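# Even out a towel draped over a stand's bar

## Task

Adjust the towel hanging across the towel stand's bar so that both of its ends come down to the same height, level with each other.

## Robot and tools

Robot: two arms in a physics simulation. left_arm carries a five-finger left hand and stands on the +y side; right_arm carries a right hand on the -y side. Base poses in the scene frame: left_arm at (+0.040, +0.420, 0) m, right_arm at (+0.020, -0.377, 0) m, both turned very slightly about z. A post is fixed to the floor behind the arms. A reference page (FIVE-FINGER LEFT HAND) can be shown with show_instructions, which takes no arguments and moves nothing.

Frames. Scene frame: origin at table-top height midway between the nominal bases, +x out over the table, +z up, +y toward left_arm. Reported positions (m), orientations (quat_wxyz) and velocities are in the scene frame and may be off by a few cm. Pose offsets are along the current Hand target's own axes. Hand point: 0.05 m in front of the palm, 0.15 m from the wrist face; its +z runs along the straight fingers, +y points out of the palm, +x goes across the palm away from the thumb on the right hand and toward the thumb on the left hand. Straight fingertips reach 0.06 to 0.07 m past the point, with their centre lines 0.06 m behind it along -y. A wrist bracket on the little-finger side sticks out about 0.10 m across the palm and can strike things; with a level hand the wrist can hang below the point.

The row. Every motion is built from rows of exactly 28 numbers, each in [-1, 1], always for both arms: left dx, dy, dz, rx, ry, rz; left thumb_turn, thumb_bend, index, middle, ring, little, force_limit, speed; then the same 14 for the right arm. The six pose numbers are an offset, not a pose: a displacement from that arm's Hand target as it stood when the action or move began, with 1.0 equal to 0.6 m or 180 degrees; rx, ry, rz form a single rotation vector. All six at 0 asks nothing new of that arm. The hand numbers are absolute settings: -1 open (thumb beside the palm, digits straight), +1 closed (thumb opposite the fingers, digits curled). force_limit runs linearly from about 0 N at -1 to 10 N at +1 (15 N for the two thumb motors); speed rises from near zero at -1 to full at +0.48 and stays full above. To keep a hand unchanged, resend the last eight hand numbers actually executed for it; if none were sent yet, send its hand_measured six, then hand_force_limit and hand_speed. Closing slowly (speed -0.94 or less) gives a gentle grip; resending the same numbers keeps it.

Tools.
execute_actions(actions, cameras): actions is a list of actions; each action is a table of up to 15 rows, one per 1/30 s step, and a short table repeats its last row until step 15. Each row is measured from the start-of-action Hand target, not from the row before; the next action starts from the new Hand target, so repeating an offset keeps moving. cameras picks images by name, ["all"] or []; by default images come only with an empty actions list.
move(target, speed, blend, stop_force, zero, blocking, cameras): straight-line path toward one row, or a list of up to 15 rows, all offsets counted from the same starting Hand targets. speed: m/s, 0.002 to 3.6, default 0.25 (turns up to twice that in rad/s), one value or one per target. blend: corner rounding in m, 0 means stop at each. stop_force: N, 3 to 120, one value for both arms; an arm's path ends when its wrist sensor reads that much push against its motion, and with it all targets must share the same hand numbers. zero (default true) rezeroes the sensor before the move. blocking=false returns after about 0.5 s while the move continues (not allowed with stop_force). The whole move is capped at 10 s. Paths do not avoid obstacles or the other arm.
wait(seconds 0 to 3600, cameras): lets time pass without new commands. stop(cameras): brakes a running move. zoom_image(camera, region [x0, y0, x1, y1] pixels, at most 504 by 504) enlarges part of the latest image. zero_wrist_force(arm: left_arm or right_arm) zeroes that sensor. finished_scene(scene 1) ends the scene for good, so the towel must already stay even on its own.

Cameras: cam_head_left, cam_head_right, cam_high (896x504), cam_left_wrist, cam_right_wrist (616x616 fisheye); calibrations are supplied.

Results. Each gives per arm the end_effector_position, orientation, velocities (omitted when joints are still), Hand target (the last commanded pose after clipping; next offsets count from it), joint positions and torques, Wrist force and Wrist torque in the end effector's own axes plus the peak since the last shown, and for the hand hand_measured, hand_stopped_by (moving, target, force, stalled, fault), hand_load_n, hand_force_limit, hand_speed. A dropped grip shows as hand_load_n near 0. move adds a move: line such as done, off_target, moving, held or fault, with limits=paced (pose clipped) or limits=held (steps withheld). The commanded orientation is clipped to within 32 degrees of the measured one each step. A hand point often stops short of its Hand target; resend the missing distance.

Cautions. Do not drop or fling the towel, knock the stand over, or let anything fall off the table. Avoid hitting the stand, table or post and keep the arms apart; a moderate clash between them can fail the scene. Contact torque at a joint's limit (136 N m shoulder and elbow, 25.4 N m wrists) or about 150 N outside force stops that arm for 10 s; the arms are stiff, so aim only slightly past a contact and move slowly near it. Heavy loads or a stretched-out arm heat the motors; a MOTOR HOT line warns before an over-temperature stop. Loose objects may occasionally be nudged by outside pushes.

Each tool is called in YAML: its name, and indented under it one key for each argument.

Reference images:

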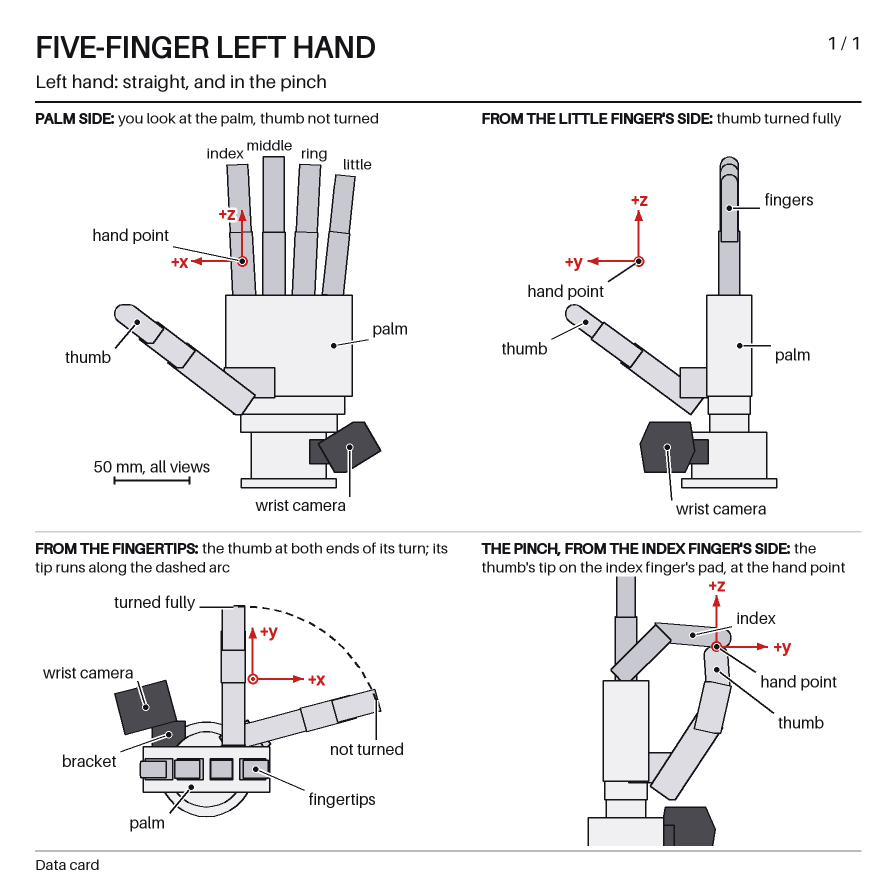

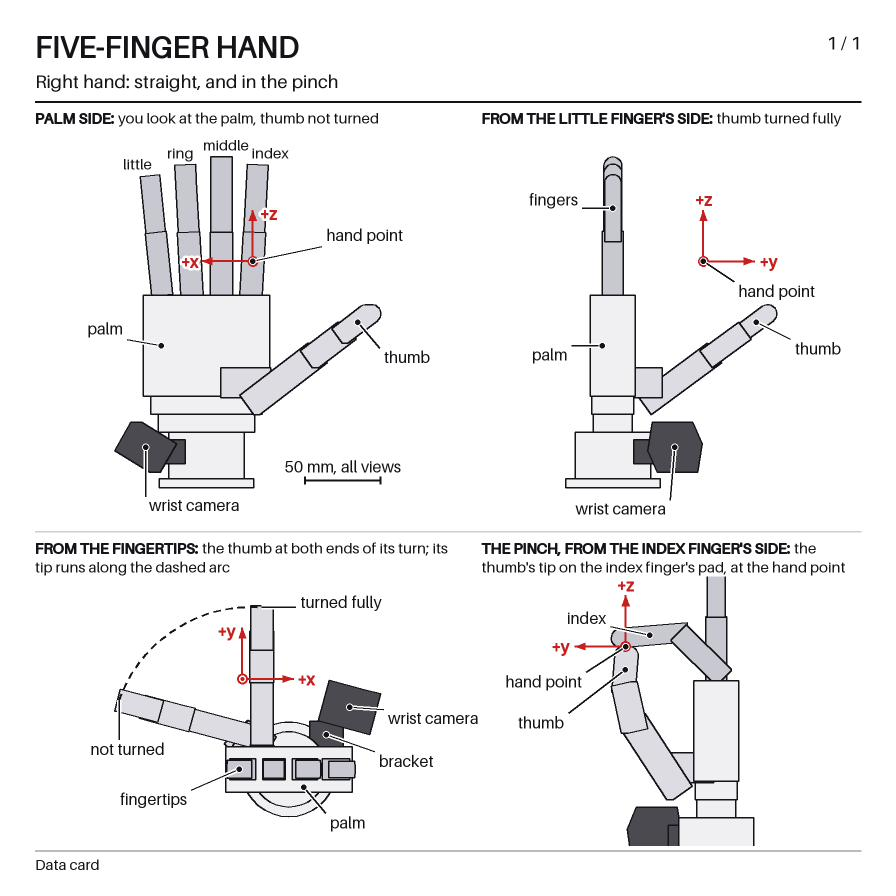

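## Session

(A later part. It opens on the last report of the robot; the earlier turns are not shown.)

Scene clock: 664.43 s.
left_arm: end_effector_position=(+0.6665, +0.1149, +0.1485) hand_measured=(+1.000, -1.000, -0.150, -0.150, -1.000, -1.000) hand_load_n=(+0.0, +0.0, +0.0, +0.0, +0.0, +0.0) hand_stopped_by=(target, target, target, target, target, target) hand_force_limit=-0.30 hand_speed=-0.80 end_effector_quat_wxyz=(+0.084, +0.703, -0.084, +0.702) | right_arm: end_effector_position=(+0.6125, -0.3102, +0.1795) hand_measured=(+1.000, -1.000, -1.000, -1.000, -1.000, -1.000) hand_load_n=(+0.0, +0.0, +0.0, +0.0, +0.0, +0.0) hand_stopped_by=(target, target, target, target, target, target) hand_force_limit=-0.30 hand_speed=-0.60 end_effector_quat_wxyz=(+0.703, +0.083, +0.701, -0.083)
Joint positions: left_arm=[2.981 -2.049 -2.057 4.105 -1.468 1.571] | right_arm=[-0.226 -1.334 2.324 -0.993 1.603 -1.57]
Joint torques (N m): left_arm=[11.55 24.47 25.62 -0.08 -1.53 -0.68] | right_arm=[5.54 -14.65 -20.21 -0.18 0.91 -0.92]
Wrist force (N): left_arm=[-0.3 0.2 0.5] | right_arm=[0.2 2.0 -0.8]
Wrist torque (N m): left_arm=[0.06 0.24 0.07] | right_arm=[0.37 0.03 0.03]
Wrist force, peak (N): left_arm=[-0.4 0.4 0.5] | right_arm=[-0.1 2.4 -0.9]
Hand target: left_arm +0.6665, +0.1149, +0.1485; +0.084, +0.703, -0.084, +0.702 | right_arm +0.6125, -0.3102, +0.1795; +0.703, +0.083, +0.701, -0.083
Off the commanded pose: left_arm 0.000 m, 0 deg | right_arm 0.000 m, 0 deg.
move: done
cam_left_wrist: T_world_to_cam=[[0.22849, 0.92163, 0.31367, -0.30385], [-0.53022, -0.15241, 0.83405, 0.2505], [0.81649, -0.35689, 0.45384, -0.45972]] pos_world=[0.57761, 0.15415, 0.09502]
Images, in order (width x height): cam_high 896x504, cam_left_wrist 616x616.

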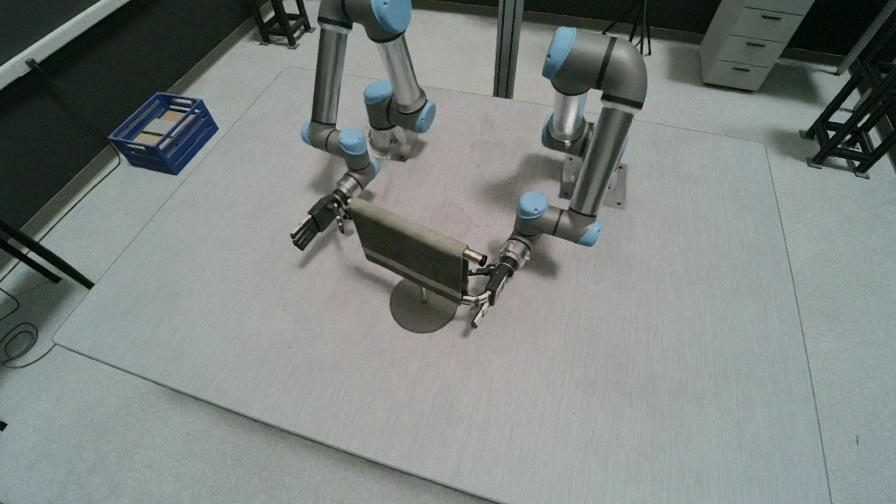

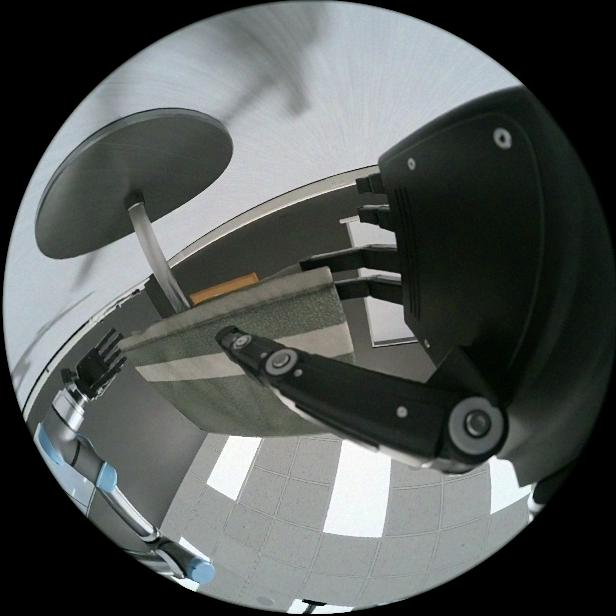

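Retreat along −y, then take the measuring view.

move:
  target:
    - [0,-0.08,0,0,0,0,1,-1,-0.15,-0.15,-1,-1,-0.3,-0.8,0,0,0,0,0,0,1,-1,-1,-1,-1,-1,-0.3,-0.6]
    - [0.056,-0.23,0.023,0,0,0,1,-1,-0.15,-0.15,-1,-1,-0.3,-0.8,0,0,0,0,0,0,1,-1,-1,-1,-1,-1,-0.3,-0.6]
  speed: [0.04,0.08]
  blend: [0.01,0]

wait:
  seconds: 2
  cameras: ["all"]

zoom_image:
  camera: "cam_left_wrist"
  region: [70, 260, 220, 360]

zoom_image:
  camera: "cam_right_wrist"
  region: [420, 260, 570, 360]

zoom_image:
  camera: "cam_head_left"
  region: [400, 220, 620, 380]

zoom_image:
  camera: "cam_high"
  region: [320, 170, 520, 340]

Scene clock: 679.17 s.
left_arm: end_effector_position=(+0.7125, +0.2459, +0.1823) hand_measured=(+1.000, -1.000, -0.150, -0.150, -1.000, -1.000) hand_load_n=(+0.0, +0.0, +0.0, +0.0, +0.0, +0.0) hand_stopped_by=(target, target, target, target, target, target) hand_force_limit=-0.30 hand_speed=-0.80 end_effector_quat_wxyz=(+0.084, +0.702, -0.084, +0.702) | right_arm: end_effector_position=(+0.6125, -0.3102, +0.1795) hand_measured=(+1.000, -1.000, -1.000, -1.000, -1.000, -1.000) hand_load_n=(+0.0, +0.0, +0.0, +0.0, +0.0, +0.0) hand_stopped_by=(target, target, target, target, target, target) hand_force_limit=-0.30 hand_speed=-0.60 end_effector_quat_wxyz=(+0.703, +0.083, +0.701, -0.083)
Joint positions: left_arm=[3.289 -1.991 -2.019 4.009 -1.159 1.571] | right_arm=[-0.226 -1.334 2.324 -0.993 1.603 -1.57]
Joint torques (N m): left_arm=[-10.94 23.53 4.55 3.68 -1.74 1.53] | right_arm=[5.44 -15.17 -19.2 -0.25 1.04 -0.8]
Wrist force (N): left_arm=[-0.4 0.2 0.2] | right_arm=[-0.5 2.1 -0.7]
Wrist torque (N m): left_arm=[0.06 0.26 0.06] | right_arm=[0.37 0.14 -0.02]
Wrist force, peak (N): left_arm=[-0.7 0.8 0.0] | right_arm=[-0.1 2.5 -0.9]
Hand target: left_arm +0.7124, +0.2458, +0.1820; +0.084, +0.703, -0.084, +0.702 | right_arm +0.6125, -0.3102, +0.1795; +0.703, +0.083, +0.701, -0.083
Off the commanded pose: left_arm 0.000 m, 0 deg | right_arm 0.000 m, 0 deg.
move: done

Scene clock: 681.17 s.
left_arm: end_effector_position=(+0.7124, +0.2458, +0.1820) hand_measured=(+1.000, -1.000, -0.150, -0.150, -1.000, -1.000) hand_load_n=(+0.0, +0.0, +0.0, +0.0, +0.0, +0.0) hand_stopped_by=(target, target, target, target, target, target) hand_force_limit=-0.30 hand_speed=-0.80 end_effector_quat_wxyz=(+0.084, +0.703, -0.084, +0.702) | right_arm: end_effector_position=(+0.6125, -0.3102, +0.1795) hand_measured=(+1.000, -1.000, -1.000, -1.000, -1.000, -1.000) hand_load_n=(-0.5, +0.0, +0.0, +0.0, +0.0, +0.0) hand_stopped_by=(target, target, target, target, target, target) hand_force_limit=-0.30 hand_speed=-0.60 end_effector_quat_wxyz=(+0.703, +0.083, +0.701, -0.083)
Joint positions: left_arm=[3.289 -1.991 -2.02 4.009 -1.159 1.571] | right_arm=[-0.226 -1.334 2.324 -0.993 1.603 -1.57]
Joint torques (N m): left_arm=[-11.34 23.81 3.39 3.33 1.41 0.12] | right_arm=[5.29 -14.41 -19.41 -0.18 1.18 -0.9]
Wrist force (N): left_arm=[-0.5 0.2 0.0] | right_arm=[0.0 2.2 -0.8]
Wrist torque (N m): left_arm=[0.09 0.26 0.05] | right_arm=[0.38 0.06 0.02]
Wrist force, peak (N): left_arm=[-0.6 0.4 0.2] | right_arm=[0.0 2.4 -0.8]
Hand target: left_arm +0.7124, +0.2458, +0.1820; +0.084, +0.703, -0.084, +0.702 | right_arm +0.6125, -0.3102, +0.1795; +0.703, +0.083, +0.701, -0.083
Off the commanded pose: left_arm 0.000 m, 0 deg | right_arm 0.000 m, 0 deg.
wait: 2.00 s; at rest by 0.17 s
cam_left_wrist: T_world_to_cam=[[0.22849, 0.92163, 0.31367, -0.44547], [-0.53022, -0.15241, 0.83405, 0.2668], [0.81649, -0.35689, 0.45384, -0.4656]] pos_world=[0.6234, 0.28505, 0.12852]
cam_right_wrist: T_world_to_cam=[[0.16839, 0.95709, -0.23586, 0.23086], [-0.46851, 0.28823, 0.83512, 0.21668], [0.86726, -0.03012, 0.49694, -0.5125]] pos_world=[0.50711, -0.29884, 0.12818]

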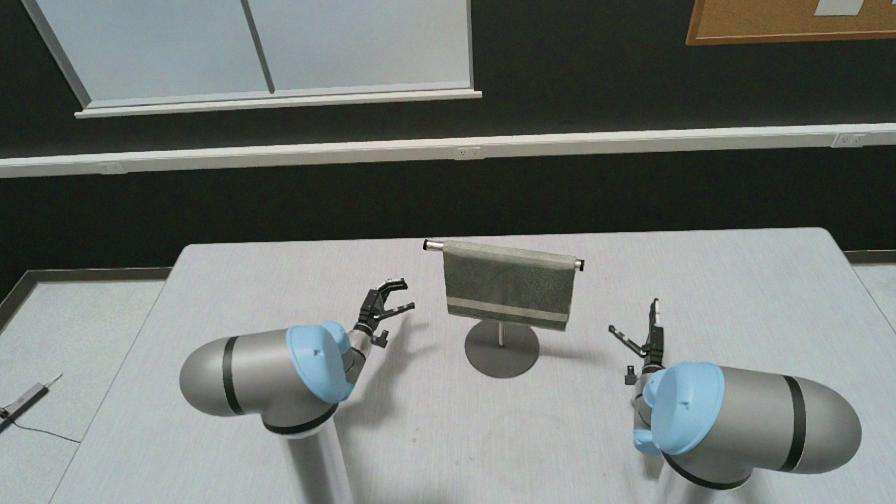

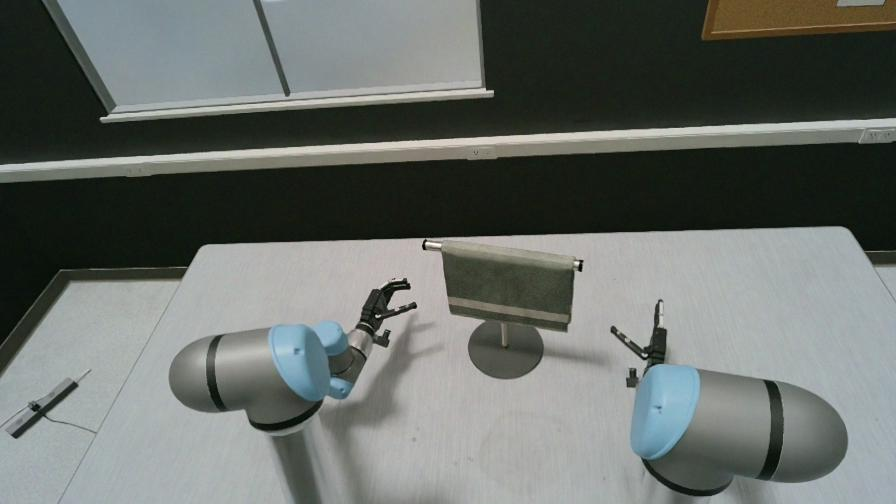

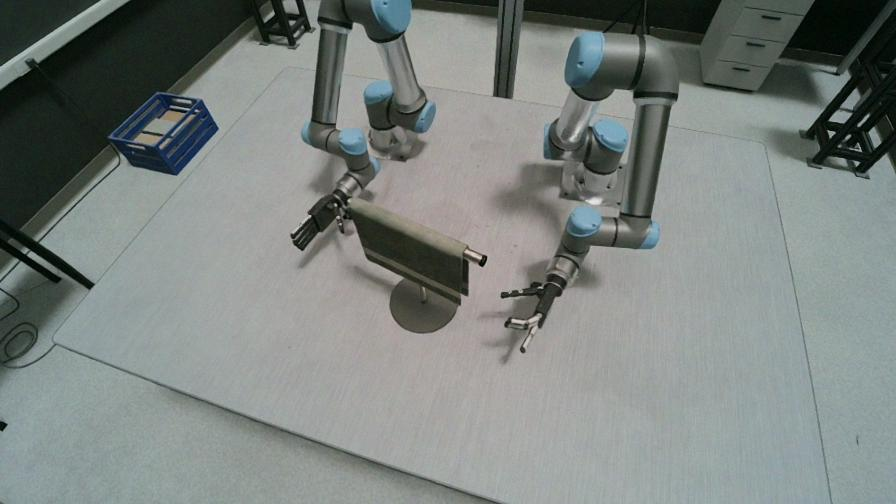

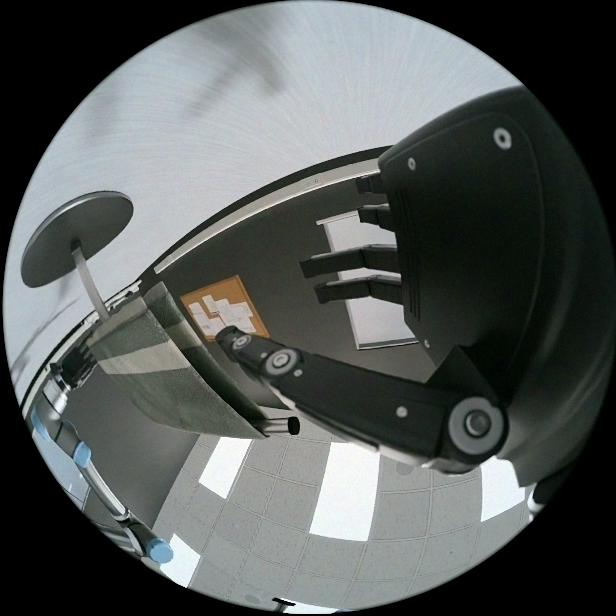

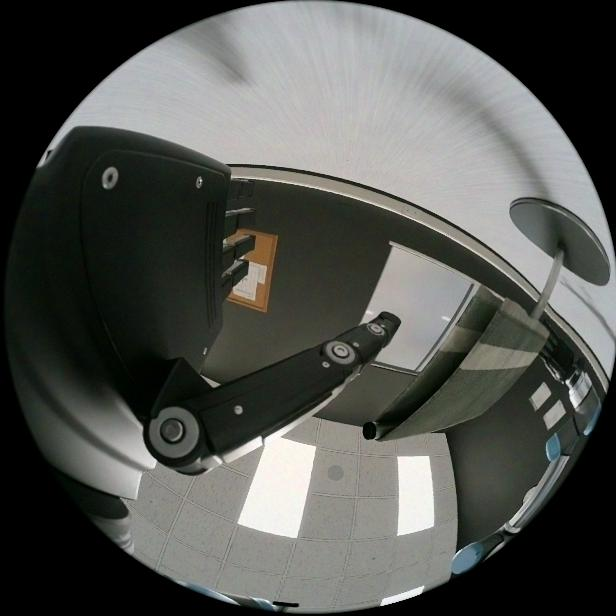

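Scaled by 3.360 from the camera's image (finer frame: 880x880).

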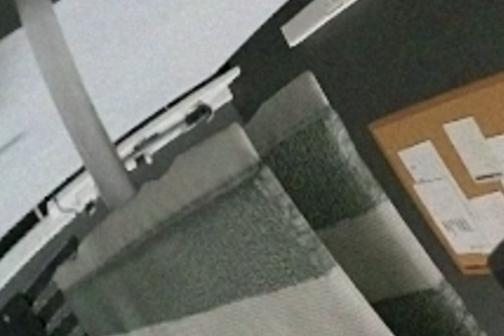

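Scaled by 3.360 from the camera's image (finer frame: 880x880).

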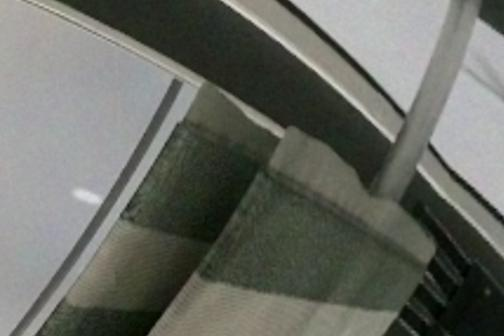

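Scaled by 2.291 from the camera's image (finer frame: 1280x720).

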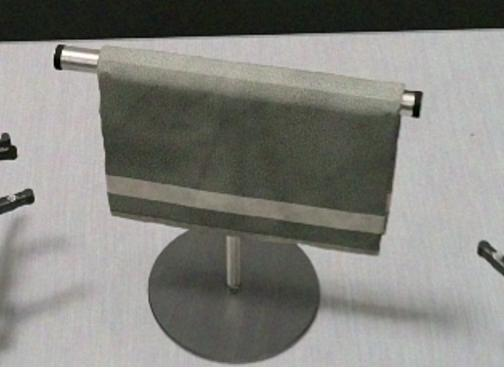

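Scaled by 2.520 from the camera's image (finer frame: 1280x720).

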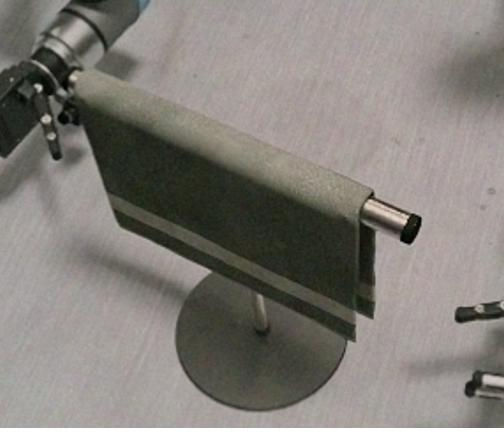

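finished_scene:

The scene is finished: the task was done.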